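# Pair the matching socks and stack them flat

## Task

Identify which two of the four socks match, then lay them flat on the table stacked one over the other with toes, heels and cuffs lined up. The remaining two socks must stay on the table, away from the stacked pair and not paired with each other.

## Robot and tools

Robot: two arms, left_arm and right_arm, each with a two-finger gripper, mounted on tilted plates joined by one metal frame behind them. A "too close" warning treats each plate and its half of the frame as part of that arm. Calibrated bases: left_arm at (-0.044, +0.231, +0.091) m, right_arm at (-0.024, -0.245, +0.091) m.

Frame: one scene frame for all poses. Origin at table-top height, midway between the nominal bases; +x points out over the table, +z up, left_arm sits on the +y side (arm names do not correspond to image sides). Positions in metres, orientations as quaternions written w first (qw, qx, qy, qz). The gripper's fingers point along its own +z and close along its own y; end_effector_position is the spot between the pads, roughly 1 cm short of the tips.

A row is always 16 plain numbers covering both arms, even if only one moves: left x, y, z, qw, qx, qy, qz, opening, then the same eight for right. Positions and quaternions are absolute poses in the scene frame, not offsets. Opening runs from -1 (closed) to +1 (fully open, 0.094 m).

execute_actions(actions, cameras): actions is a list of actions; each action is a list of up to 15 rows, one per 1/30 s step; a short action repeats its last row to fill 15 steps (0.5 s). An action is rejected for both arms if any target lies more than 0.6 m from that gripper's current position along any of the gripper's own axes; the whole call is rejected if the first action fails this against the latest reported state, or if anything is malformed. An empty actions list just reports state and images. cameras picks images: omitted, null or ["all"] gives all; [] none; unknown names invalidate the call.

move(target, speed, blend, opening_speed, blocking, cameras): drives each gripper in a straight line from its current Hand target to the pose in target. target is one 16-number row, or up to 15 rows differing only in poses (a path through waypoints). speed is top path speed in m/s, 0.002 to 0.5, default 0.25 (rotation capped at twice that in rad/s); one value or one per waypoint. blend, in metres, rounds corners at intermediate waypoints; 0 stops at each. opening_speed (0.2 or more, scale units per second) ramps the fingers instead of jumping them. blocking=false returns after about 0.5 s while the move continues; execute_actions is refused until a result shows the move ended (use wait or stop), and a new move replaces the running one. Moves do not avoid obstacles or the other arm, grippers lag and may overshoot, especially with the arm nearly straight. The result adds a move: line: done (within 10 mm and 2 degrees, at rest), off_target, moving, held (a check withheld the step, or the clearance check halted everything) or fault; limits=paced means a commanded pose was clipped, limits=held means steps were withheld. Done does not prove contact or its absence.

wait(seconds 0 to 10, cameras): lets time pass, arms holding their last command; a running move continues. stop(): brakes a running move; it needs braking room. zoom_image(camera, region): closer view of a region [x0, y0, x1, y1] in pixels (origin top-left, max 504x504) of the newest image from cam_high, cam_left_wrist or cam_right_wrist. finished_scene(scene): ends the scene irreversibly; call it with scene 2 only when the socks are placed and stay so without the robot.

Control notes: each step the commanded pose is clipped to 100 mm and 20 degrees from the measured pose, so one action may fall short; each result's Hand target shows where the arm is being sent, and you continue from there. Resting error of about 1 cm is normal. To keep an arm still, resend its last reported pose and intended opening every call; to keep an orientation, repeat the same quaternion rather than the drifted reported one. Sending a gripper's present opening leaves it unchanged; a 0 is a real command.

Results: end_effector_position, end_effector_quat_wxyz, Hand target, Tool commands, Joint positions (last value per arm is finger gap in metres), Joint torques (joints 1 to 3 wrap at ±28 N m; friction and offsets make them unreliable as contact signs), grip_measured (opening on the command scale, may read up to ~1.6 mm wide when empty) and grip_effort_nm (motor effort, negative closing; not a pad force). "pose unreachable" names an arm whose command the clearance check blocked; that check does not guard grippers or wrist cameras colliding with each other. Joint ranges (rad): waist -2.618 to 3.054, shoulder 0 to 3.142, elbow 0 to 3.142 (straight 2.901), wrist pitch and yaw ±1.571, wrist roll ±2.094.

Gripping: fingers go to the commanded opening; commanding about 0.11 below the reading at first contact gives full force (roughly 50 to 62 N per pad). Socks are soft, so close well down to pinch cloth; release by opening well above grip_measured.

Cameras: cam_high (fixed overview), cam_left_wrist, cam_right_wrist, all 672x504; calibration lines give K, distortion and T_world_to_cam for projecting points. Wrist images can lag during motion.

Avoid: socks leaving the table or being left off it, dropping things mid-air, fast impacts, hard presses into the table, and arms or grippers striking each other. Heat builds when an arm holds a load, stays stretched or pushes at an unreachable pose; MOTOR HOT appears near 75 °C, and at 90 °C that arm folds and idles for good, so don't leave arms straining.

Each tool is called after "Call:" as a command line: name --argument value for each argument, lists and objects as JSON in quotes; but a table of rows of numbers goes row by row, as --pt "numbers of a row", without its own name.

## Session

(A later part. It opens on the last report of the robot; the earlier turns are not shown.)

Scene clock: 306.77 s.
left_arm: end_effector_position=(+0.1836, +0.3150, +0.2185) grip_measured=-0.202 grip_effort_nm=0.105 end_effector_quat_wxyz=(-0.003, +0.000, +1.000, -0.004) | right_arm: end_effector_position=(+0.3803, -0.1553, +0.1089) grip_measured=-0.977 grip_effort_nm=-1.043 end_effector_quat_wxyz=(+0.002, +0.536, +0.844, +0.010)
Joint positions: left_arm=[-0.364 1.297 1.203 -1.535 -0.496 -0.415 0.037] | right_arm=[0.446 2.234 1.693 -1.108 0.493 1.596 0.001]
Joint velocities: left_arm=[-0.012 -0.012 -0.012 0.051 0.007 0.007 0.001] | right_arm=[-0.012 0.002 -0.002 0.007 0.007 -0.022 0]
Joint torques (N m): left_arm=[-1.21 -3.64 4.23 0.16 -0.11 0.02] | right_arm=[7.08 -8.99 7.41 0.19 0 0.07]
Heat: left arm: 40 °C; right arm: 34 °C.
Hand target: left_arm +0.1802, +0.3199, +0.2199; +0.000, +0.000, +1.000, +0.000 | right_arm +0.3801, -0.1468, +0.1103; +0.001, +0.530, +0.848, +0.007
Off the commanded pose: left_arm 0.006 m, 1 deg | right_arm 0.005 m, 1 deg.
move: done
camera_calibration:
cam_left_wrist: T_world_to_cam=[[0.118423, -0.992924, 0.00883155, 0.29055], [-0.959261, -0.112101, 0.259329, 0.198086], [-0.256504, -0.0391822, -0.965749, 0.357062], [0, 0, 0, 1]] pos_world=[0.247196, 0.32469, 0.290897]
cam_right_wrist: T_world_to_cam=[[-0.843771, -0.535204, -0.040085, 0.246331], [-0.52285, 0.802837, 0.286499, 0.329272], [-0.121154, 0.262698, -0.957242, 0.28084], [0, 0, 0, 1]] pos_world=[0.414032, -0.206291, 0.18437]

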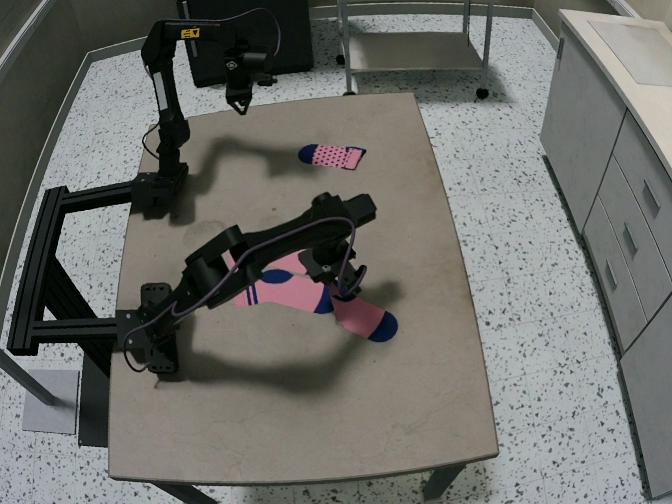

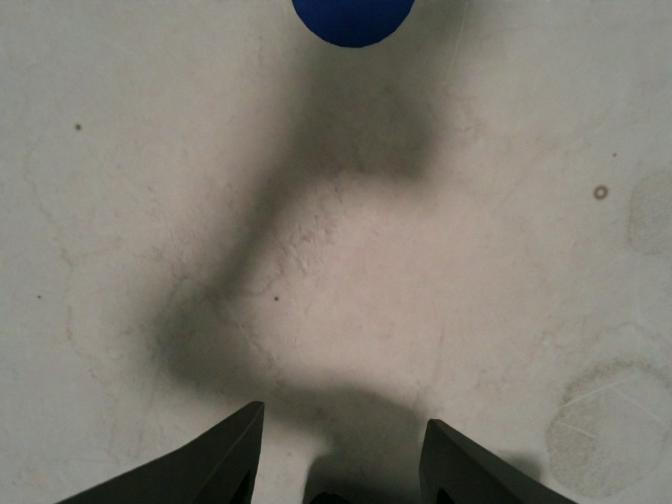

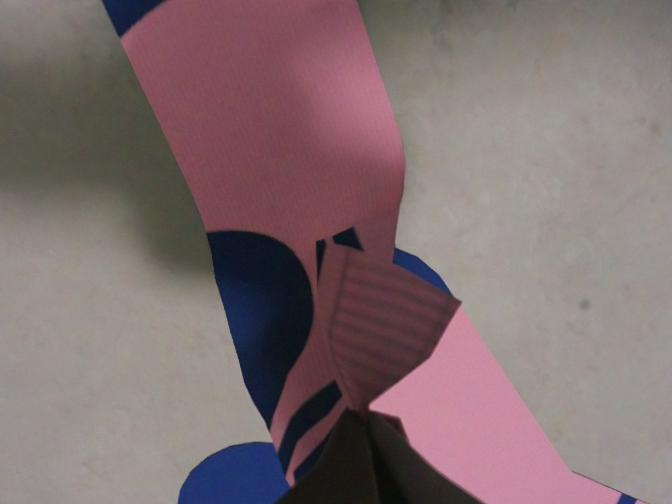

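Call:
move --pt "0.18 0.32 0.22 0 0 1 0 -0.2 0.31 -0.12 0.085 0 0.545 0.838 0 -1" --pt "0.18 0.32 0.22 0 0 1 0 -0.2 0.25 -0.10 0.06 0 0.559 0.829 0 -1" --pt "0.18 0.32 0.22 0 0 1 0 -0.2 0.21 -0.09 0.045 0 0.559 0.829 0 -1" --speed 0.1 --blend 0.02

Call:
zoom_image --camera "cam_high" --region '[220, 220, 400, 360]'

Scene clock: 314.47 s.
left_arm: end_effector_position=(+0.1836, +0.3150, +0.2185) grip_measured=-0.202 grip_effort_nm=0.105 end_effector_quat_wxyz=(-0.003, +0.000, +1.000, -0.004) | right_arm: end_effector_position=(+0.2108, -0.0893, +0.0381) grip_measured=-0.977 grip_effort_nm=-1.043 end_effector_quat_wxyz=(-0.004, +0.556, +0.831, -0.010)
Joint positions: left_arm=[-0.364 1.297 1.203 -1.535 -0.496 -0.415 0.037] | right_arm=[0.735 2.185 1.021 -0.677 0.445 1.984 0.001]
Joint velocities: left_arm=[-0.012 0.012 -0.002 -0.051 0.037 -0.007 0] | right_arm=[0.002 0.017 -0.012 0.007 -0.095 0.051 -0.001]
Joint torques (N m): left_arm=[-1.18 -3.81 4.44 0.14 -0.08 0.05] | right_arm=[5.14 -10.77 3.28 0.5 -0.04 0.07]
Heat: left arm: 40 °C; right arm: 35 °C.
Hand target: left_arm +0.1802, +0.3199, +0.2199; +0.000, +0.000, +1.000, +0.000 | right_arm +0.2109, -0.0869, +0.0442; -0.001, +0.559, +0.829, +0.003
Off the commanded pose: left_arm 0.006 m, 1 deg | right_arm 0.007 m, 1 deg.
move: done
camera_calibration:
cam_left_wrist: T_world_to_cam=[[0.118423, -0.992924, 0.00883155, 0.29055], [-0.959261, -0.112101, 0.259329, 0.198086], [-0.256504, -0.0391822, -0.965749, 0.357062], [0, 0, 0, 1]] pos_world=[0.247196, 0.32469, 0.290897]
cam_right_wrist: T_world_to_cam=[[-0.868509, -0.495673, 0.000825541, 0.143036], [-0.475569, 0.833751, 0.280525, 0.200983], [-0.139737, 0.243246, -0.959846, 0.177474], [0, 0, 0, 1]] pos_world=[0.244609, -0.139841, 0.113849]

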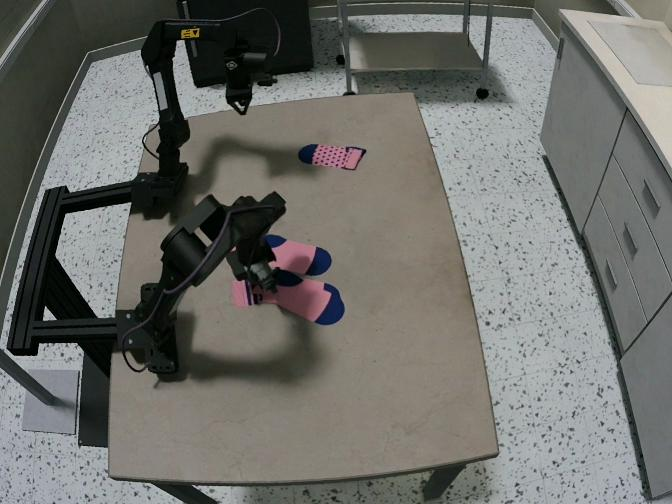

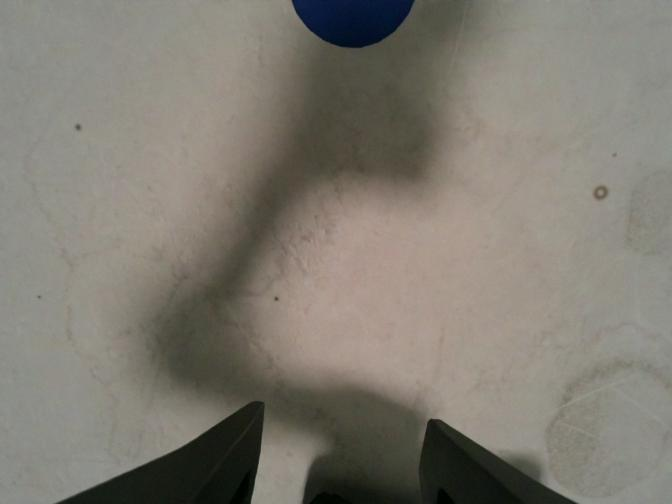

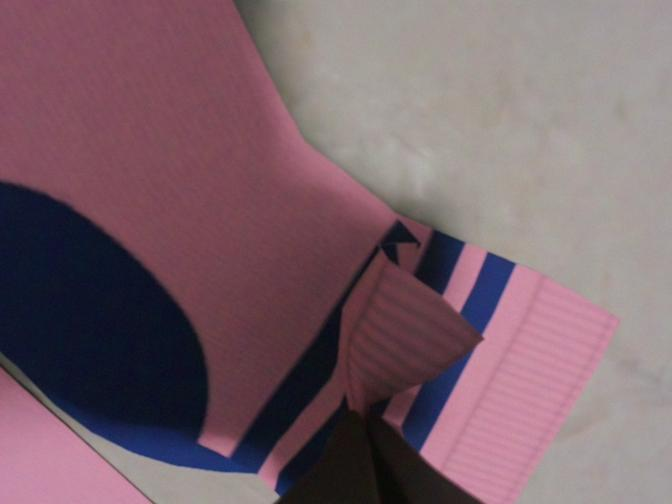

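Scaled by 2.800.

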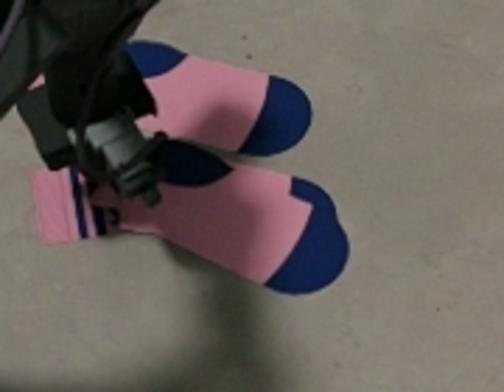

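Call:
move --pt "0.18 0.32 0.22 0 0 1 0 -0.2 0.182 -0.080 0.035 0 0.559 0.829 0 -1" --speed 0.06

Call:
zoom_image --camera "cam_high" --region '[220, 220, 400, 360]'

Scene clock: 320.00 s.
left_arm: end_effector_position=(+0.1836, +0.3150, +0.2185) grip_measured=-0.202 grip_effort_nm=0.105 end_effector_quat_wxyz=(-0.003, +0.000, +1.000, -0.004) | right_arm: end_effector_position=(+0.1860, -0.0810, +0.0341) grip_measured=-0.977 grip_effort_nm=-1.053 end_effector_quat_wxyz=(-0.001, +0.560, +0.828, -0.004)
Joint positions: left_arm=[-0.364 1.297 1.203 -1.535 -0.496 -0.415 0.037] | right_arm=[0.804 2.185 0.948 -0.621 0.43 2.061 0.001]
Joint velocities: left_arm=[0.002 -0.007 -0.017 -0.051 -0.037 0.022 -0.001] | right_arm=[-0.007 -0.017 -0.007 -0.051 -0.051 -0.081 0]
Joint torques (N m): left_arm=[-1.29 -3.55 4.38 0.15 -0.14 0.02] | right_arm=[4.92 -8.64 3.15 0.5 -0.05 0.1]
Heat: left arm: 40 °C; right arm: 36 °C.
Hand target: left_arm +0.1802, +0.3199, +0.2199; +0.000, +0.000, +1.000, +0.000 | right_arm +0.1818, -0.0795, +0.0349; -0.001, +0.559, +0.829, +0.001
Off the commanded pose: left_arm 0.006 m, 1 deg | right_arm 0.004 m, 0 deg.
move: done
camera_calibration:
cam_left_wrist: T_world_to_cam=[[0.118423, -0.992924, 0.00883155, 0.29055], [-0.959261, -0.112101, 0.259329, 0.198086], [-0.256504, -0.0391822, -0.965749, 0.357062], [0, 0, 0, 1]] pos_world=[0.247196, 0.32469, 0.290897]
cam_right_wrist: T_world_to_cam=[[-0.873535, -0.486581, -0.0132509, 0.127721], [-0.470315, 0.836691, 0.280627, 0.182656], [-0.125461, 0.25137, -0.959725, 0.166173], [0, 0, 0, 1]] pos_world=[0.218323, -0.132451, 0.109915]

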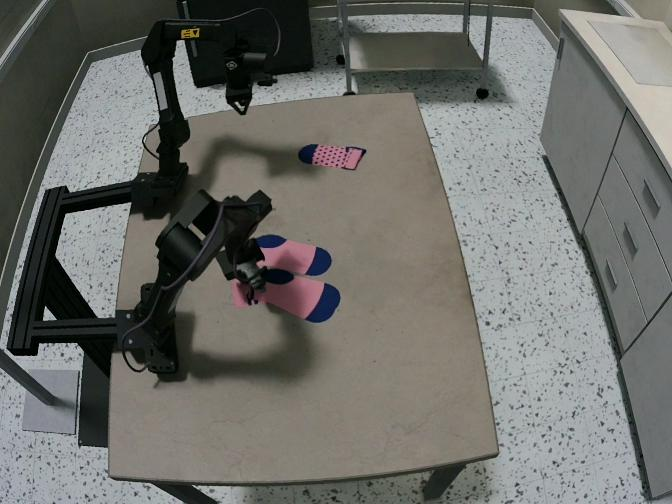

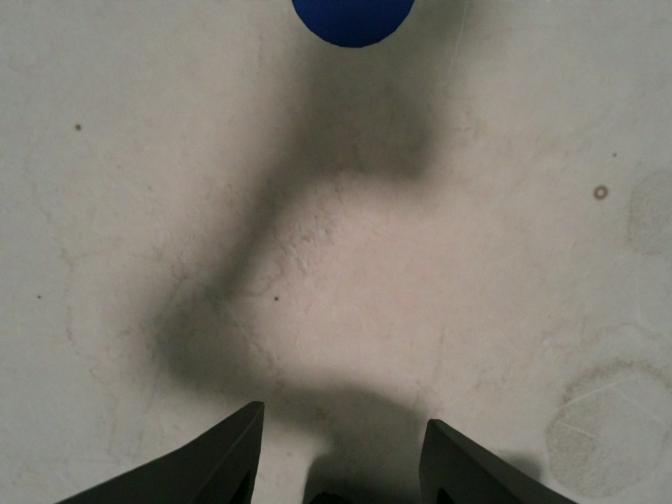

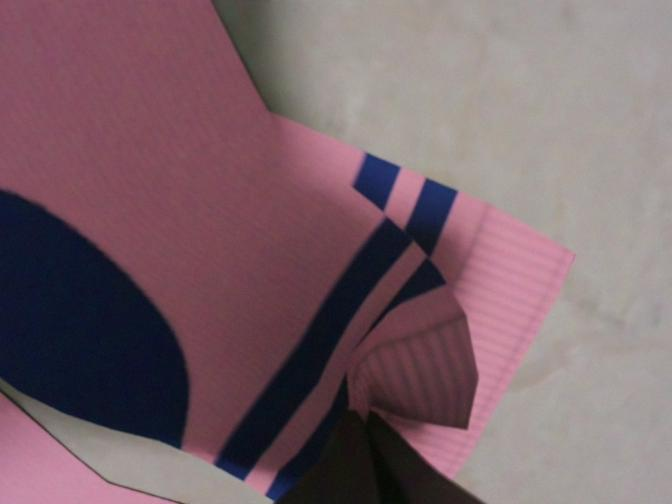

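Scaled by 2.800.

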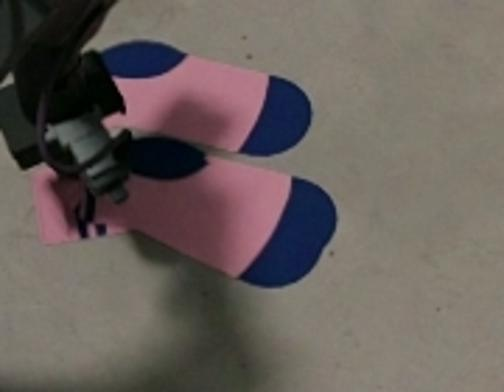

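Call:
move --pt "0.18 0.32 0.22 0 0 1 0 -0.2 0.184 -0.104 0.018 0 0.559 0.829 0 -1" --speed 0.06

Call:
zoom_image --camera "cam_high" --region '[220, 220, 400, 360]'

Scene clock: 325.63 s.
left_arm: end_effector_position=(+0.1836, +0.3150, +0.2185) grip_measured=-0.202 grip_effort_nm=0.110 end_effector_quat_wxyz=(-0.003, +0.000, +1.000, -0.004) | right_arm: end_effector_position=(+0.1806, -0.1001, +0.0184) grip_measured=-0.977 grip_effort_nm=-1.048 end_effector_quat_wxyz=(-0.010, +0.556, +0.831, -0.007)
Joint positions: left_arm=[-0.364 1.297 1.203 -1.535 -0.496 -0.415 0.037] | right_arm=[0.742 2.159 0.86 -0.541 0.43 1.99 0.001]
Joint velocities: left_arm=[0.007 0.017 -0.007 -0.022 -0.022 0.037 0.001] | right_arm=[0.007 -0.022 0.002 0.007 0.022 0.007 0.001]
Joint torques (N m): left_arm=[-1.05 -3.6 4.38 0.15 -0.09 0.02] | right_arm=[2.96 -8.92 2.54 0.66 0.21 -0.09]
Heat: left arm: 39 °C; right arm: 36 °C.
Hand target: left_arm +0.1802, +0.3199, +0.2199; +0.000, +0.000, +1.000, +0.000 | right_arm +0.1842, -0.1042, +0.0178; +0.000, +0.559, +0.829, -0.001
Off the commanded pose: left_arm 0.006 m, 1 deg | right_arm 0.005 m, 1 deg.
move: done
camera_calibration:
cam_left_wrist: T_world_to_cam=[[0.118423, -0.992924, 0.00883155, 0.29055], [-0.959261, -0.112101, 0.259329, 0.198086], [-0.256504, -0.0391822, -0.965749, 0.357062], [0, 0, 0, 1]] pos_world=[0.247196, 0.32469, 0.290897]
cam_right_wrist: T_world_to_cam=[[-0.868528, -0.495639, 0.000731869, 0.111495], [-0.473699, 0.830515, 0.293009, 0.200221], [-0.145834, 0.25414, -0.956109, 0.159129], [0, 0, 0, 1]] pos_world=[0.214887, -0.151466, 0.0933965]

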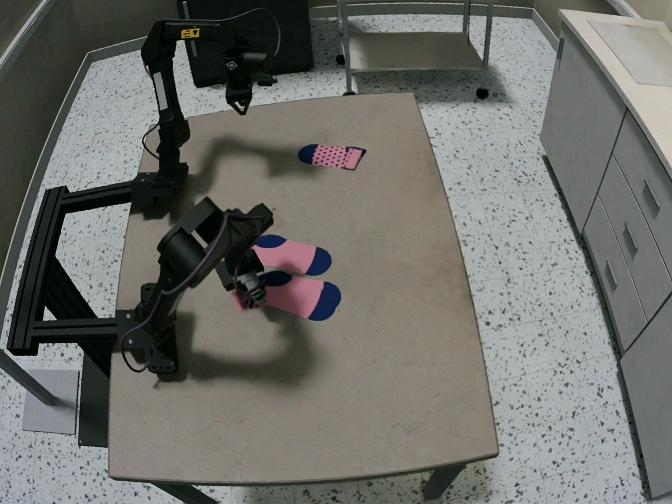

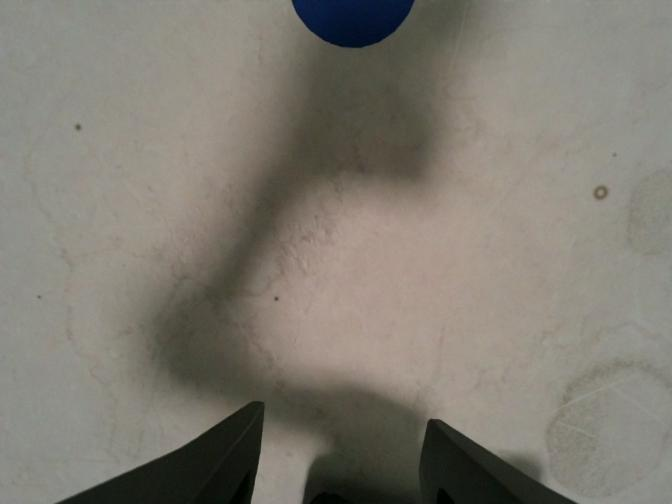

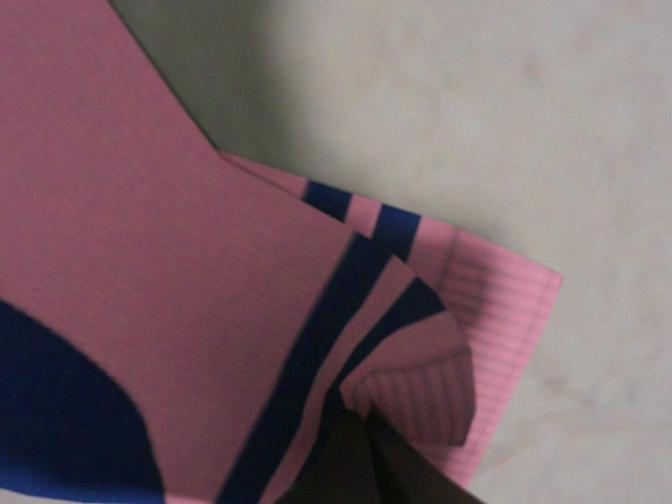

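Scaled by 2.800.

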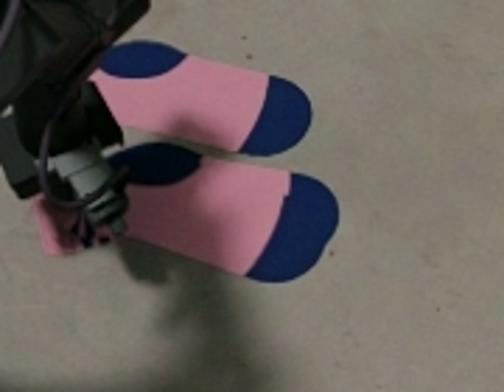

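Call:
move --pt "0.18 0.32 0.22 0 0 1 0 -0.2 0.184 -0.104 0.018 0 0.559 0.829 0 -0.5" --opening_speed 0.4 --cameras '[]'

Call:
move --pt "0.18 0.32 0.22 0 0 1 0 -0.2 0.195 -0.115 0.20 0 0.559 0.829 0 -0.5" --speed 0.15

Call:
zoom_image --camera "cam_high" --region '[220, 220, 400, 360]'

Scene clock: 329.90 s.
left_arm: end_effector_position=(+0.1836, +0.3150, +0.2185) grip_measured=-0.202 grip_effort_nm=0.105 end_effector_quat_wxyz=(-0.003, +0.000, +1.000, -0.004) | right_arm: end_effector_position=(+0.1811, -0.0999, +0.0183) grip_measured=-0.502 grip_effort_nm=0.110 end_effector_quat_wxyz=(-0.010, +0.556, +0.831, -0.006)
Joint positions: left_arm=[-0.364 1.297 1.203 -1.535 -0.496 -0.415 0.037] | right_arm=[0.741 2.159 0.86 -0.539 0.431 1.989 0.023]
Joint velocities: left_arm=[-0.007 -0.002 0.002 -0.037 -0.007 -0.007 0] | right_arm=[0.002 0.012 0.012 -0.051 -0.037 -0.066 0.001]
Joint torques (N m): left_arm=[-1.26 -3.59 4.38 0.19 -0.08 0.01] | right_arm=[3.14 -9.09 2.44 0.64 0.19 -0.07]
Heat: left arm: 39 °C; right arm: 35 °C.
Hand target: left_arm +0.1802, +0.3199, +0.2199; +0.000, +0.000, +1.000, +0.000 | right_arm +0.1840, -0.1040, +0.0182; +0.000, +0.559, +0.829, +0.000
Off the commanded pose: left_arm 0.006 m, 1 deg | right_arm 0.005 m, 1 deg.
move: done
No camera images: "cameras" was empty.

Scene clock: 331.97 s.
left_arm: end_effector_position=(+0.1836, +0.3150, +0.2185) grip_measured=-0.202 grip_effort_nm=0.100 end_effector_quat_wxyz=(-0.003, +0.000, +1.000, -0.004) | right_arm: end_effector_position=(+0.1925, -0.1174, +0.1898) grip_measured=-0.502 grip_effort_nm=0.095 end_effector_quat_wxyz=(-0.018, +0.532, +0.847, +0.005)
Joint positions: left_arm=[-0.364 1.297 1.203 -1.535 -0.496 -0.415 0.037] | right_arm=[0.912 1.864 1.249 -1.271 0.362 2.1 0.023]
Joint velocities: left_arm=[-0.012 0.002 -0.022 -0.051 -0.007 -0.007 0] | right_arm=[-0.007 -0.017 0.002 -0.007 0.007 0.037 0]
Joint torques (N m): left_arm=[-1.14 -3.66 4.45 0.11 -0.11 0.03] | right_arm=[4.36 -7.3 7.56 0.17 -0.06 0.09]
Heat: left arm: 39 °C; right arm: 35 °C.
Hand target: left_arm +0.1802, +0.3199, +0.2199; +0.000, +0.000, +1.000, +0.000 | right_arm +0.1934, -0.1163, +0.2009; -0.018, +0.533, +0.846, +0.015
Off the commanded pose: left_arm 0.006 m, 1 deg | right_arm 0.011 m, 4 deg.
joint sent to its limit (right arm) — joint 6 (wrist roll), upper limit. The joint targets are off in orientation, not in position.
move: off_target (right_arm)
camera_calibration:
cam_left_wrist: T_world_to_cam=[[0.118423, -0.992924, 0.00883155, 0.29055], [-0.959261, -0.112101, 0.259329, 0.198086], [-0.256504, -0.0391822, -0.965749, 0.357062], [0, 0, 0, 1]] pos_world=[0.247196, 0.32469, 0.290897]
cam_right_wrist: T_world_to_cam=[[-0.83896, -0.544013, -0.0139606, 0.104536], [-0.519648, 0.79324, 0.317388, 0.16989], [-0.161589, 0.273531, -0.948193, 0.332934], [0, 0, 0, 1]] pos_world=[0.229783, -0.168963, 0.263224]

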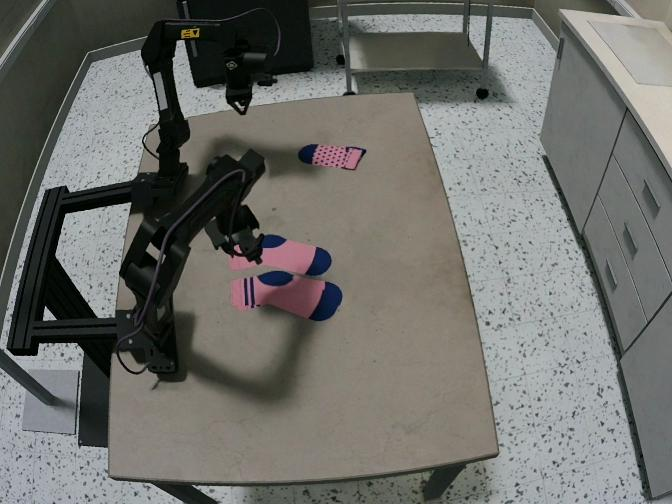

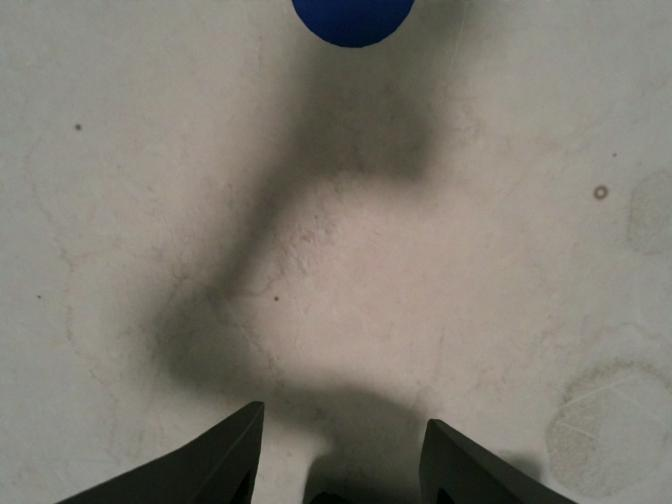

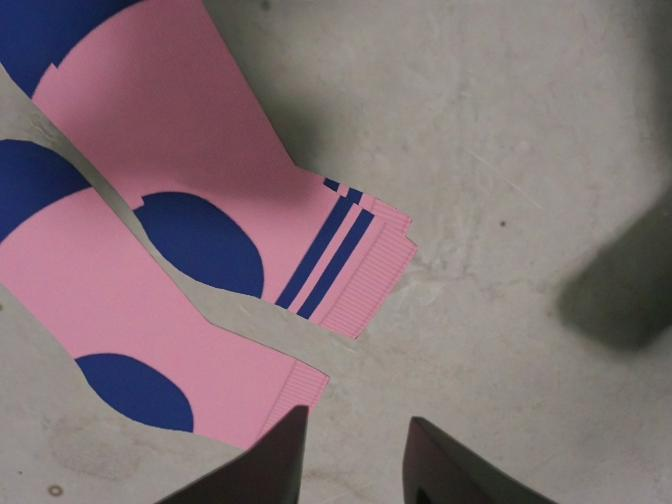

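Scaled by 2.800.

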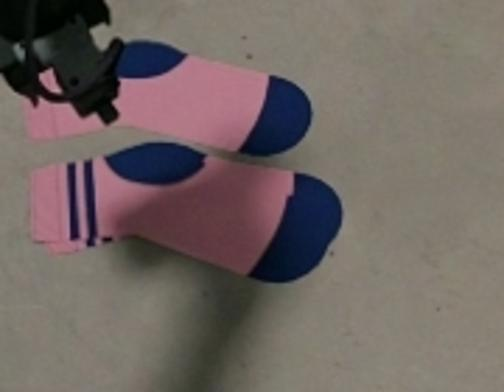

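Call:
move --pt "0.18 0.32 0.22 0 0 1 0 -0.2 0.25 -0.14 0.20 0 0 1 0 -0.5"

Call:
zoom_image --camera "cam_right_wrist" --region '[150, 0, 550, 480]'

Scene clock: 345.47 s.
left_arm: end_effector_position=(+0.1836, +0.3150, +0.2185) grip_measured=-0.202 grip_effort_nm=0.100 end_effector_quat_wxyz=(-0.003, +0.000, +1.000, -0.004) | right_arm: end_effector_position=(+0.2450, -0.1409, +0.1975) grip_measured=-0.502 grip_effort_nm=0.090 end_effector_quat_wxyz=(-0.002, +0.004, +1.000, +0.004)
Joint positions: left_arm=[-0.364 1.297 1.203 -1.535 -0.496 -0.415 0.037] | right_arm=[0.778 1.9 1.396 -1.329 0.431 0.848 0.023]
Joint velocities: left_arm=[-0.002 -0.022 -0.007 0.066 -0.007 0.037 0] | right_arm=[0.007 -0.022 -0.012 -0.037 0.037 -0.051 0]
Joint torques (N m): left_arm=[-1.39 -3.54 4.44 0.14 -0.11 0.04] | right_arm=[3.63 -5.5 7.75 0.19 0.11 -0.1]
Heat: left arm: 39 °C; right arm: 34 °C.
Hand target: left_arm +0.1802, +0.3199, +0.2199; +0.000, +0.000, +1.000, +0.000 | right_arm +0.2500, -0.1410, +0.2001; +0.001, +0.000, +1.000, -0.001
Off the commanded pose: left_arm 0.006 m, 1 deg | right_arm 0.006 m, 1 deg.
move: done
camera_calibration:
cam_left_wrist: T_world_to_cam=[[0.118423, -0.992924, 0.00883155, 0.29055], [-0.959261, -0.112101, 0.259329, 0.198086], [-0.256504, -0.0391822, -0.965749, 0.357062], [0, 0, 0, 1]] pos_world=[0.247196, 0.32469, 0.290897]
cam_right_wrist: T_world_to_cam=[[0.117298, -0.992669, -0.0291285, -0.158669], [-0.951131, -0.120729, 0.28421, 0.19686], [-0.285643, -0.00563218, -0.95832, 0.348226], [0, 0, 0, 1]] pos_world=[0.30532, -0.131778, 0.273141]

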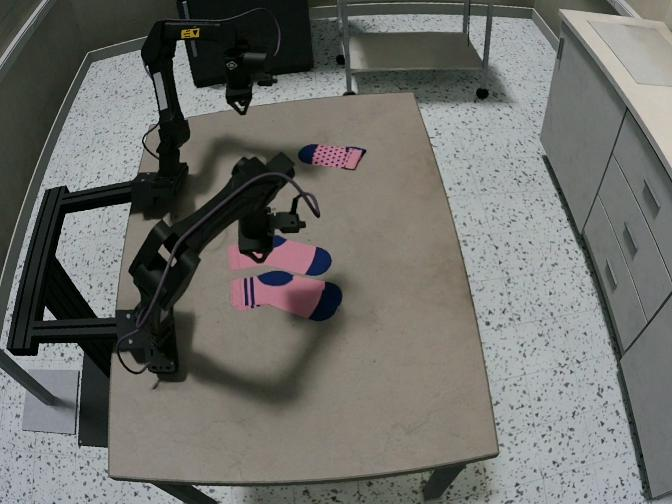

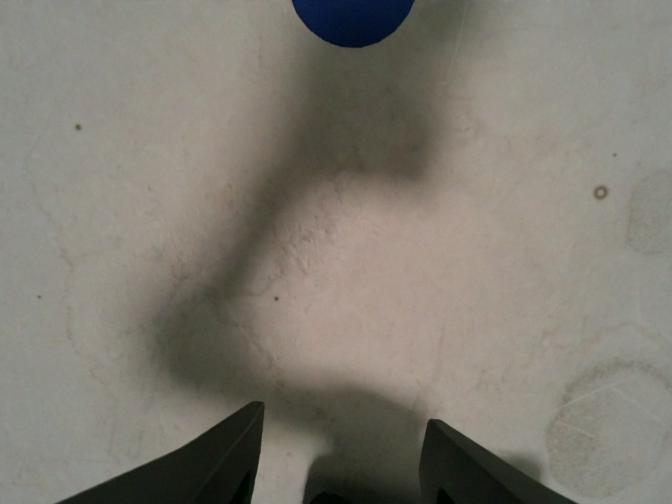

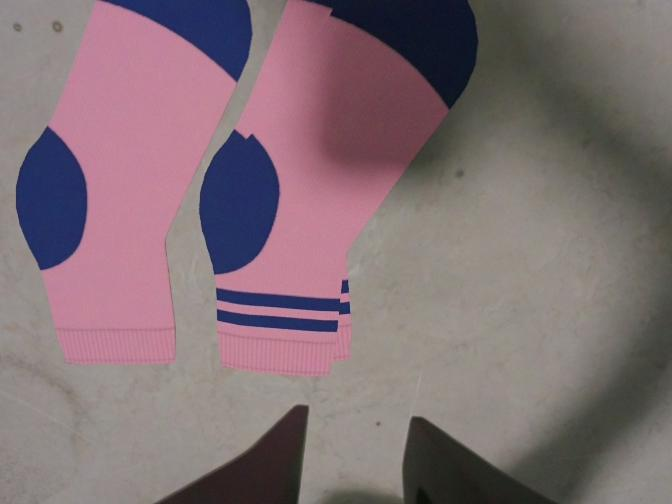

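Scaled by 1.050.

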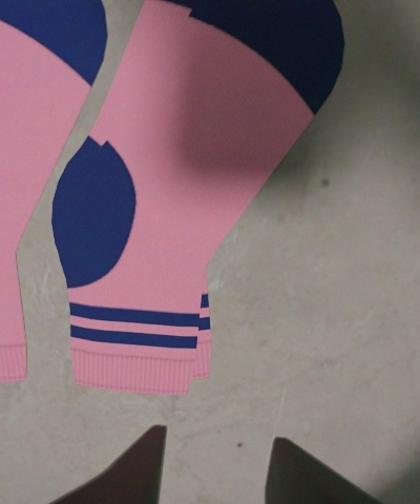

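Call:
move --pt "0.18 0.32 0.22 0 0 1 0 -0.2 0.34 -0.15 0.22 0 0 1 0 -0.5" --cameras '["cam_right_wrist","cam_high"]'

Call:
zoom_image --camera "cam_right_wrist" --region '[150, 100, 550, 500]'

Scene clock: 349.37 s.
left_arm: end_effector_position=(+0.1836, +0.3150, +0.2185) grip_measured=-0.202 grip_effort_nm=0.105 end_effector_quat_wxyz=(-0.003, +0.000, +1.000, -0.004) | right_arm: end_effector_position=(+0.3371, -0.1536, +0.2183) grip_measured=-0.502 grip_effort_nm=0.090 end_effector_quat_wxyz=(-0.001, +0.009, +1.000, +0.003)
Joint positions: left_arm=[-0.364 1.297 1.203 -1.535 -0.496 -0.415 0.037] | right_arm=[0.625 2.128 1.876 -1.509 0.467 0.691 0.023]
Joint velocities: left_arm=[0.002 0.017 0.002 -0.022 -0.007 -0.051 -0.001] | right_arm=[-0.002 0.002 -0.017 0.037 0.037 0.051 0.001]
Joint torques (N m): left_arm=[-1.1 -3.64 4.49 0.13 -0.07 -0.01] | right_arm=[5.52 -7.75 7.6 0.18 0.09 -0.08]
Heat: left arm: 39 °C; right arm: 34 °C.
Hand target: left_arm +0.1802, +0.3199, +0.2199; +0.000, +0.000, +1.000, +0.000 | right_arm +0.3393, -0.1512, +0.2199; +0.000, +0.000, +1.000, -0.002
Off the commanded pose: left_arm 0.006 m, 1 deg | right_arm 0.005 m, 1 deg.
move: done
camera_calibration:
cam_right_wrist: T_world_to_cam=[[0.108416, -0.993712, -0.0279542, -0.178827], [-0.952666, -0.11189, 0.282681, 0.279181], [-0.284031, -0.00401612, -0.958807, 0.394155], [0, 0, 0, 1]] pos_world=[0.397306, -0.144882, 0.294]
Images, in order (width x height): cam_high 672x504, cam_right_wrist 672x504.

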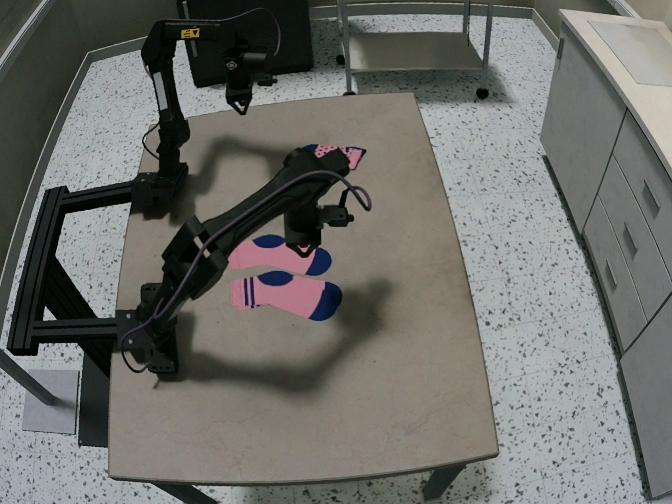

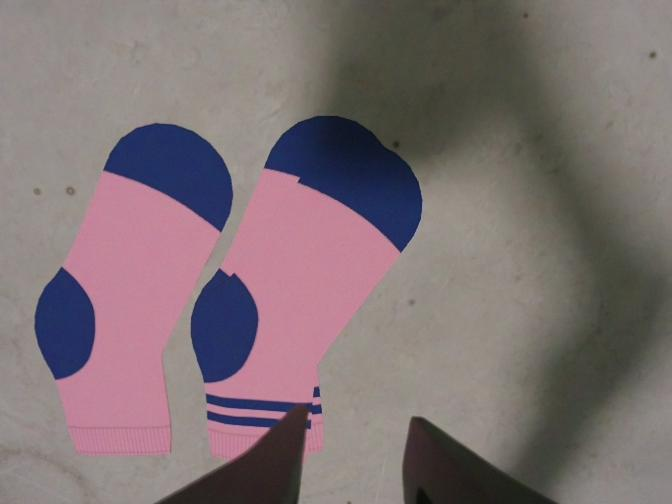

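Scaled by 1.260.

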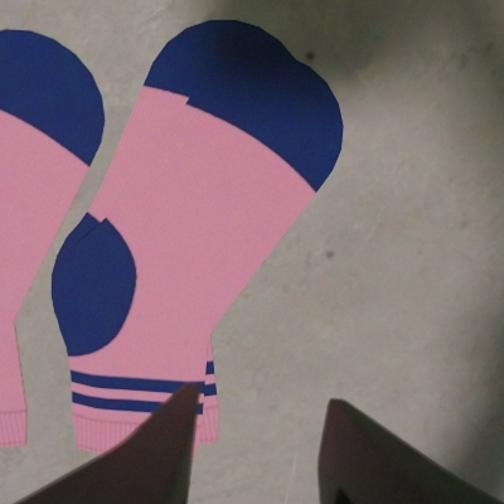

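Call:
move --pt "0.18 0.32 0.22 0 0 1 0 -0.2 0.352 -0.196 0.035 0 0 1 0 -0.5" --speed 0.12 --cameras '["cam_right_wrist"]'

Scene clock: 359.03 s.
left_arm: end_effector_position=(+0.1836, +0.3150, +0.2185) grip_measured=-0.202 grip_effort_nm=0.105 end_effector_quat_wxyz=(-0.003, +0.000, +1.000, -0.004) | right_arm: end_effector_position=(+0.3590, -0.2006, +0.0433) grip_measured=-0.502 grip_effort_nm=0.095 end_effector_quat_wxyz=(+0.004, +0.010, +1.000, +0.002)
Joint positions: left_arm=[-0.364 1.297 1.203 -1.535 -0.496 -0.415 0.037] | right_arm=[0.295 2.144 1.372 -0.805 0.508 0.317 0.023]
Joint velocities: left_arm=[-0.012 -0.017 -0.002 0.007 0.007 0.051 -0.002] | right_arm=[0.017 -0.007 -0.002 -0.037 -0.037 0.037 0]
Joint torques (N m): left_arm=[-1.46 -3.71 4.3 0.17 -0.08 0.03] | right_arm=[5.37 -8.65 3.6 0.58 0.08 -0.06]
Heat: left arm: 39 °C; right arm: 34 °C.
Hand target: left_arm +0.1802, +0.3199, +0.2199; +0.000, +0.000, +1.000, +0.000 | right_arm +0.3537, -0.1971, +0.0347; -0.002, +0.000, +1.000, -0.004
Off the commanded pose: left_arm 0.006 m, 1 deg | right_arm 0.012 m, 1 deg.
move: off_target (right_arm)
camera_calibration:
cam_right_wrist: T_world_to_cam=[[0.106589, -0.994034, -0.0231274, -0.23246], [-0.955641, -0.108839, 0.273688, 0.346299], [-0.274572, -0.00707047, -0.961541, 0.228573], [0, 0, 0, 1]] pos_world=[0.418475, -0.191766, 0.119628]
Images, in order (width x height): cam_right_wrist 672x504.

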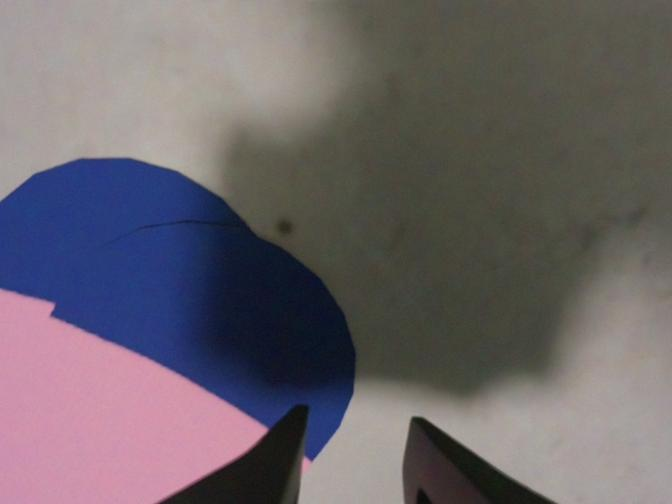

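Call:
move --pt "0.18 0.32 0.22 0 0 1 0 -0.2 0.349 -0.193 -0.001 0 0 1 0 -0.5" --speed 0.05 --cameras '["cam_right_wrist"]'

Call:
move --pt "0.18 0.32 0.22 0 0 1 0 -0.2 0.349 -0.193 -0.007 0 0 1 0 -1" --opening_speed 0.6 --cameras '["cam_right_wrist"]'

Scene clock: 364.07 s.
left_arm: end_effector_position=(+0.1836, +0.3150, +0.2185) grip_measured=-0.202 grip_effort_nm=0.110 end_effector_quat_wxyz=(-0.003, +0.000, +1.000, -0.004) | right_arm: end_effector_position=(+0.3542, -0.1973, +0.0171) grip_measured=-0.502 grip_effort_nm=0.090 end_effector_quat_wxyz=(+0.005, +0.001, +1.000, +0.002)
Joint positions: left_arm=[-0.364 1.297 1.203 -1.535 -0.496 -0.415 0.037] | right_arm=[0.272 2.18 1.315 -0.698 0.508 0.272 0.023]
Joint velocities: left_arm=[-0.007 -0.007 -0.017 0.037 -0.037 -0.11 0] | right_arm=[0.002 0.012 -0.002 0.081 0.022 -0.051 0.001]
Joint torques (N m): left_arm=[-1.11 -3.67 4.53 0.15 -0.11 0.02] | right_arm=[4.36 -7.41 2.62 1.05 0.01 -0.04]
Heat: left arm: 39 °C; right arm: 35 °C.
Hand target: left_arm +0.1802, +0.3199, +0.2199; +0.000, +0.000, +1.000, +0.000 | right_arm +0.3486, -0.1934, -0.0004; -0.001, +0.000, +1.000, +0.000
Off the commanded pose: left_arm 0.006 m, 1 deg | right_arm 0.019 m, 1 deg.
move: off_target (right_arm)
camera_calibration:
cam_right_wrist: T_world_to_cam=[[0.124859, -0.991906, -0.023058, -0.235312], [-0.953676, -0.126393, 0.272995, 0.345165], [-0.2737, -0.0120961, -0.961739, 0.2008], [0, 0, 0, 1]] pos_world=[0.413516, -0.187353, 0.0934635]
Images, in order (width x height): cam_right_wrist 672x504.

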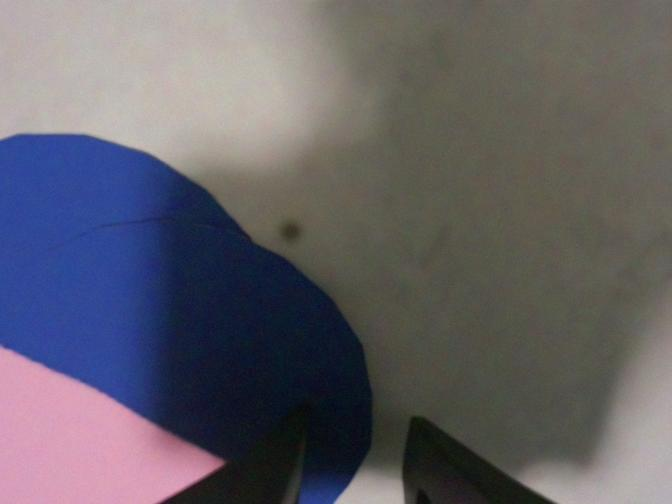

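Scene clock: 365.10 s.
left_arm: end_effector_position=(+0.1836, +0.3150, +0.2185) grip_measured=-0.202 grip_effort_nm=0.105 end_effector_quat_wxyz=(-0.003, +0.000, +1.000, -0.004) | right_arm: end_effector_position=(+0.3550, -0.1904, +0.0165) grip_measured=-0.986 grip_effort_nm=-0.779 end_effector_quat_wxyz=(+0.006, +0.000, +1.000, +0.020)
Joint positions: left_arm=[-0.364 1.297 1.203 -1.535 -0.496 -0.415 0.037] | right_arm=[0.272 2.18 1.31 -0.679 0.474 0.265 0.001]
Joint velocities: left_arm=[-0.012 0.017 -0.012 -0.022 0.022 -0.066 0] | right_arm=[-0.007 0.002 0.017 0.037 0.037 -0.007 0]
Joint torques (N m): left_arm=[-1.25 -3.55 4.41 0.12 -0.06 0.06] | right_arm=[3.81 -6.65 2.45 1.09 0.35 -0.07]
Heat: left arm: 39 °C; right arm: 35 °C.
Hand target: left_arm +0.1802, +0.3199, +0.2199; +0.000, +0.000, +1.000, +0.000 | right_arm +0.3479, -0.1933, -0.0058; -0.001, +0.000, +1.000, +0.000
Off the commanded pose: left_arm 0.006 m, 1 deg | right_arm 0.024 m, 2 deg.
move: off_target (right_arm)
camera_calibration:
cam_right_wrist: T_world_to_cam=[[0.125885, -0.990325, -0.0583825, -0.228017], [-0.954381, -0.136958, 0.265328, 0.345281], [-0.270757, 0.0223183, -0.962389, 0.205964], [0, 0, 0, 1]] pos_world=[0.414, -0.183118, 0.0932922]
Images, in order (width x height): cam_right_wrist 672x504.

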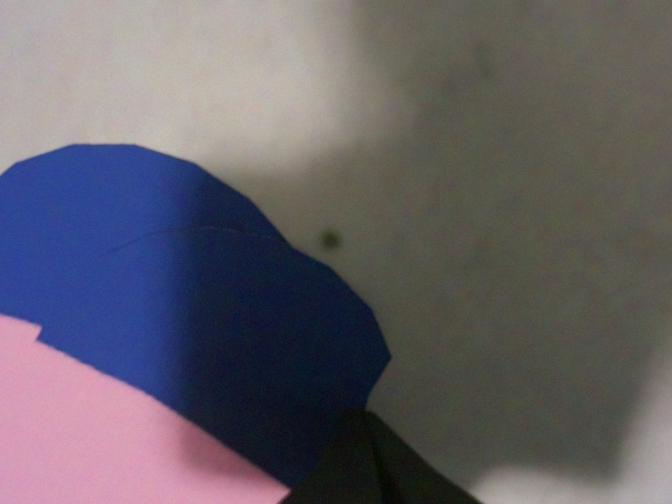

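Call:
move --pt "0.18 0.32 0.22 0 0 1 0 -0.2 0.352 -0.189 0.03 0 -0.02 1 0 -1" --pt "0.18 0.32 0.22 0 0 1 0 -0.2 0.368 -0.165 0.03 0 -0.083 0.9965 0 -1" --speed 0.04 --cameras '["cam_right_wrist","cam_high"]'

Call:
zoom_image --camera "cam_high" --region '[220, 220, 400, 360]'

Scene clock: 372.63 s.
left_arm: end_effector_position=(+0.1836, +0.3150, +0.2185) grip_measured=-0.202 grip_effort_nm=0.110 end_effector_quat_wxyz=(-0.003, +0.000, +1.000, -0.004) | right_arm: end_effector_position=(+0.3670, -0.1731, +0.0296) grip_measured=-0.986 grip_effort_nm=-0.769 end_effector_quat_wxyz=(+0.003, -0.066, +0.998, +0.005)
Joint positions: left_arm=[-0.364 1.297 1.203 -1.535 -0.496 -0.415 0.037] | right_arm=[0.328 2.246 1.439 -0.789 0.499 0.203 0.001]
Joint velocities: left_arm=[-0.022 0.002 -0.012 0.022 0.022 -0.037 0] | right_arm=[0.002 0.012 0.007 -0.007 -0.051 -0.037 0]
Joint torques (N m): left_arm=[-1.1 -3.59 4.38 0.15 -0.09 0.03] | right_arm=[7.16 -8.81 6.64 0.21 0.07 -0.05]
Heat: left arm: 39 °C; right arm: 35 °C.
Hand target: left_arm +0.1802, +0.3199, +0.2199; +0.000, +0.000, +1.000, +0.000 | right_arm +0.3677, -0.1646, +0.0303; +0.002, -0.083, +0.997, +0.001
Off the commanded pose: left_arm 0.006 m, 1 deg | right_arm 0.008 m, 2 deg.
move: done
camera_calibration:
cam_right_wrist: T_world_to_cam=[[0.256227, -0.966163, -0.0296057, -0.256137], [-0.927288, -0.254335, 0.274683, 0.32517], [-0.272919, -0.0429284, -0.961079, 0.210961], [0, 0, 0, 1]] pos_world=[0.424731, -0.155712, 0.105849]
Images, in order (width x height): cam_high 672x504, cam_right_wrist 672x504.

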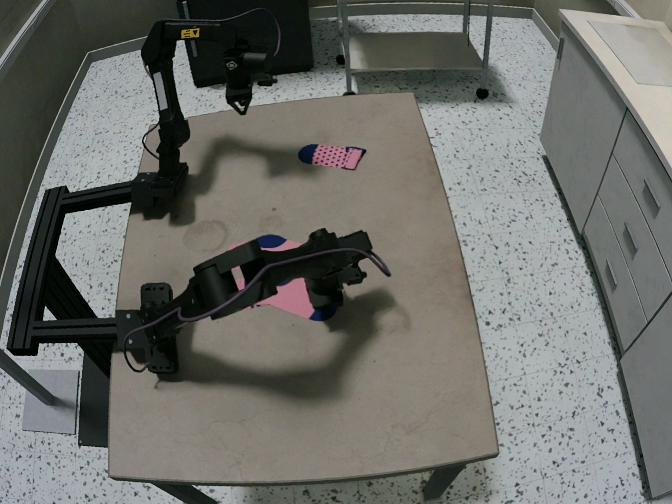

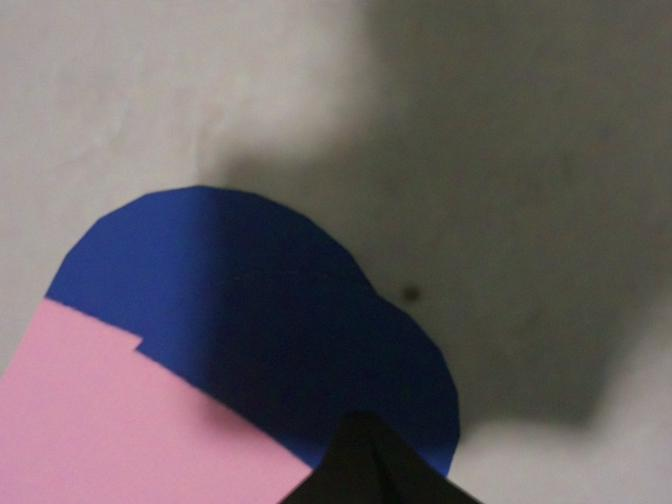

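Scaled by 2.800.

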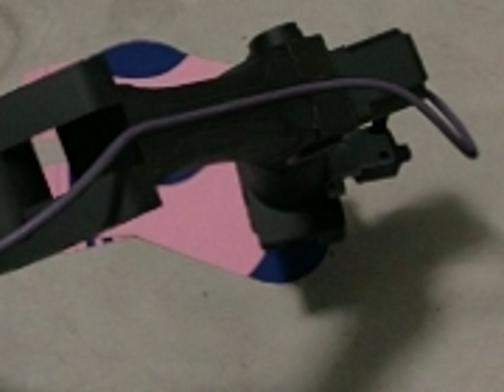

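Call:
move --pt "0.18 0.32 0.22 0 0 1 0 -0.2 0.352 -0.186 0.045 0 0 1 0 -0.3" --pt "0.18 0.32 0.22 0 0 1 0 -0.2 0.352 -0.186 0.005 0 0 1 0 -0.3" --pt "0.18 0.32 0.22 0 0 1 0 -0.2 0.350 -0.185 -0.012 0 0 1 0 -0.3" --speed 0.06 --cameras '["cam_right_wrist"]'

Scene clock: 380.40 s.
left_arm: end_effector_position=(+0.1836, +0.3150, +0.2185) grip_measured=-0.202 grip_effort_nm=0.105 end_effector_quat_wxyz=(-0.003, +0.000, +1.000, -0.004) | right_arm: end_effector_position=(+0.3551, -0.1882, +0.0171) grip_measured=-0.302 grip_effort_nm=0.095 end_effector_quat_wxyz=(+0.005, -0.007, +1.000, +0.005)
Joint positions: left_arm=[-0.364 1.297 1.203 -1.535 -0.496 -0.415 0.037] | right_arm=[0.289 2.199 1.33 -0.701 0.502 0.275 0.033]
Joint velocities: left_arm=[-0.012 -0.022 -0.007 -0.051 -0.022 -0.051 0.001] | right_arm=[0.002 -0.007 -0.017 -0.037 -0.051 0.007 -0.001]
Joint torques (N m): left_arm=[-1.29 -3.73 4.33 0.11 -0.11 0.05] | right_arm=[3.36 -6.04 1.99 1.39 0.09 -0.03]
Heat: left arm: 39 °C; right arm: 35 °C.
Hand target: left_arm +0.1802, +0.3199, +0.2199; +0.000, +0.000, +1.000, +0.000 | right_arm +0.3485, -0.1860, -0.0102; -0.002, +0.000, +1.000, -0.001
Off the commanded pose: left_arm 0.006 m, 1 deg | right_arm 0.030 m, 1 deg.
move: off_target (right_arm)
camera_calibration:
cam_right_wrist: T_world_to_cam=[[0.140085, -0.989704, -0.0293463, -0.231246], [-0.951773, -0.142769, 0.27156, 0.343407], [-0.272954, -0.0101106, -0.961974, 0.201262], [0, 0, 0, 1]] pos_world=[0.414175, -0.177803, 0.0935666]
Images, in order (width x height): cam_right_wrist 672x504.

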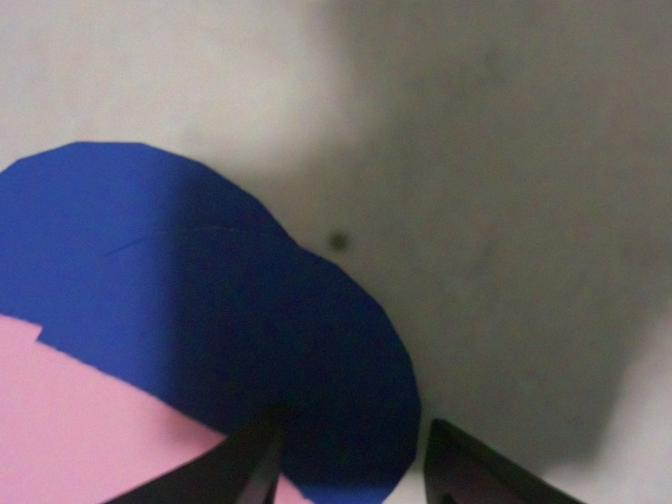

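Call:
move --pt "0.18 0.32 0.22 0 0 1 0 -0.2 0.350 -0.185 -0.012 0 0 1 0 -1" --opening_speed 0.6 --cameras '[]'

Call:
move --pt "0.18 0.32 0.22 0 0 1 0 -0.2 0.352 -0.182 0.03 0 0 1 0 -1" --speed 0.04 --cameras '["cam_right_wrist"]'

Scene clock: 384.73 s.
left_arm: end_effector_position=(+0.1836, +0.3150, +0.2185) grip_measured=-0.202 grip_effort_nm=0.105 end_effector_quat_wxyz=(-0.003, +0.000, +1.000, -0.004) | right_arm: end_effector_position=(+0.3564, -0.1812, +0.0169) grip_measured=-0.983 grip_effort_nm=-0.940 end_effector_quat_wxyz=(+0.007, -0.004, +1.000, +0.023)
Joint positions: left_arm=[-0.364 1.297 1.203 -1.535 -0.496 -0.415 0.037] | right_arm=[0.289 2.199 1.327 -0.683 0.468 0.274 0.001]
Joint velocities: left_arm=[-0.017 -0.007 -0.012 0.022 0.022 -0.022 -0.001] | right_arm=[-0.002 -0.017 -0.002 0.051 -0.022 -0.066 -0.001]
Joint torques (N m): left_arm=[-1.25 -3.52 4.42 0.15 -0.12 0.07] | right_arm=[3.41 -6.11 2.14 1.23 0.42 -0.03]
Heat: left arm: 39 °C; right arm: 35 °C.
Hand target: left_arm +0.1802, +0.3199, +0.2199; +0.000, +0.000, +1.000, +0.000 | right_arm +0.3484, -0.1855, -0.0101; -0.002, +0.000, +1.000, +0.000
Off the commanded pose: left_arm 0.006 m, 1 deg | right_arm 0.030 m, 3 deg.
move: off_target (right_arm)
No camera images: "cameras" was empty.

Scene clock: 386.33 s.
left_arm: end_effector_position=(+0.1836, +0.3150, +0.2185) grip_measured=-0.202 grip_effort_nm=0.100 end_effector_quat_wxyz=(-0.003, +0.000, +1.000, -0.004) | right_arm: end_effector_position=(+0.3448, -0.1851, +0.0197) grip_measured=-0.983 grip_effort_nm=-0.921 end_effector_quat_wxyz=(-0.010, +0.001, +1.000, +0.002)
Joint positions: left_arm=[-0.364 1.297 1.203 -1.535 -0.496 -0.415 0.037] | right_arm=[0.305 2.199 1.327 -0.742 0.498 0.327 0.001]
Joint velocities: left_arm=[-0.012 -0.002 0.002 -0.051 -0.007 0.007 0] | right_arm=[0.002 -0.027 -0.012 0.037 -0.022 -0.022 -0.001]
Joint torques (N m): left_arm=[-1.25 -3.75 4.4 0.09 -0.08 0.01] | right_arm=[6.76 -10.89 6.32 0.15 0.09 0.1]
Heat: left arm: 39 °C; right arm: 35 °C.
Hand target: left_arm +0.1802, +0.3199, +0.2199; +0.000, +0.000, +1.000, +0.000 | right_arm +0.3517, -0.1818, +0.0300; +0.001, +0.000, +1.000, +0.001
Off the commanded pose: left_arm 0.006 m, 1 deg | right_arm 0.013 m, 1 deg.
move: off_target (right_arm)
camera_calibration:
cam_right_wrist: T_world_to_cam=[[0.122827, -0.992062, -0.0269666, -0.221203], [-0.945274, -0.125224, 0.301289, 0.333739], [-0.302274, -0.0115156, -0.953151, 0.210619], [0, 0, 0, 1]] pos_world=[0.406309, -0.17523, 0.094235]
Images, in order (width x height): cam_right_wrist 672x504.

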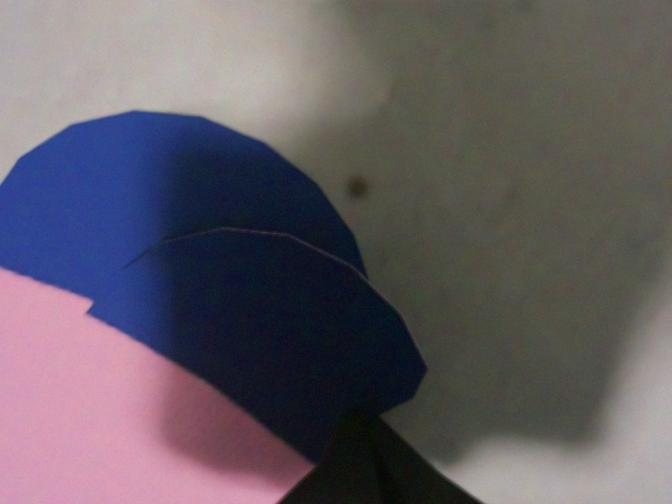

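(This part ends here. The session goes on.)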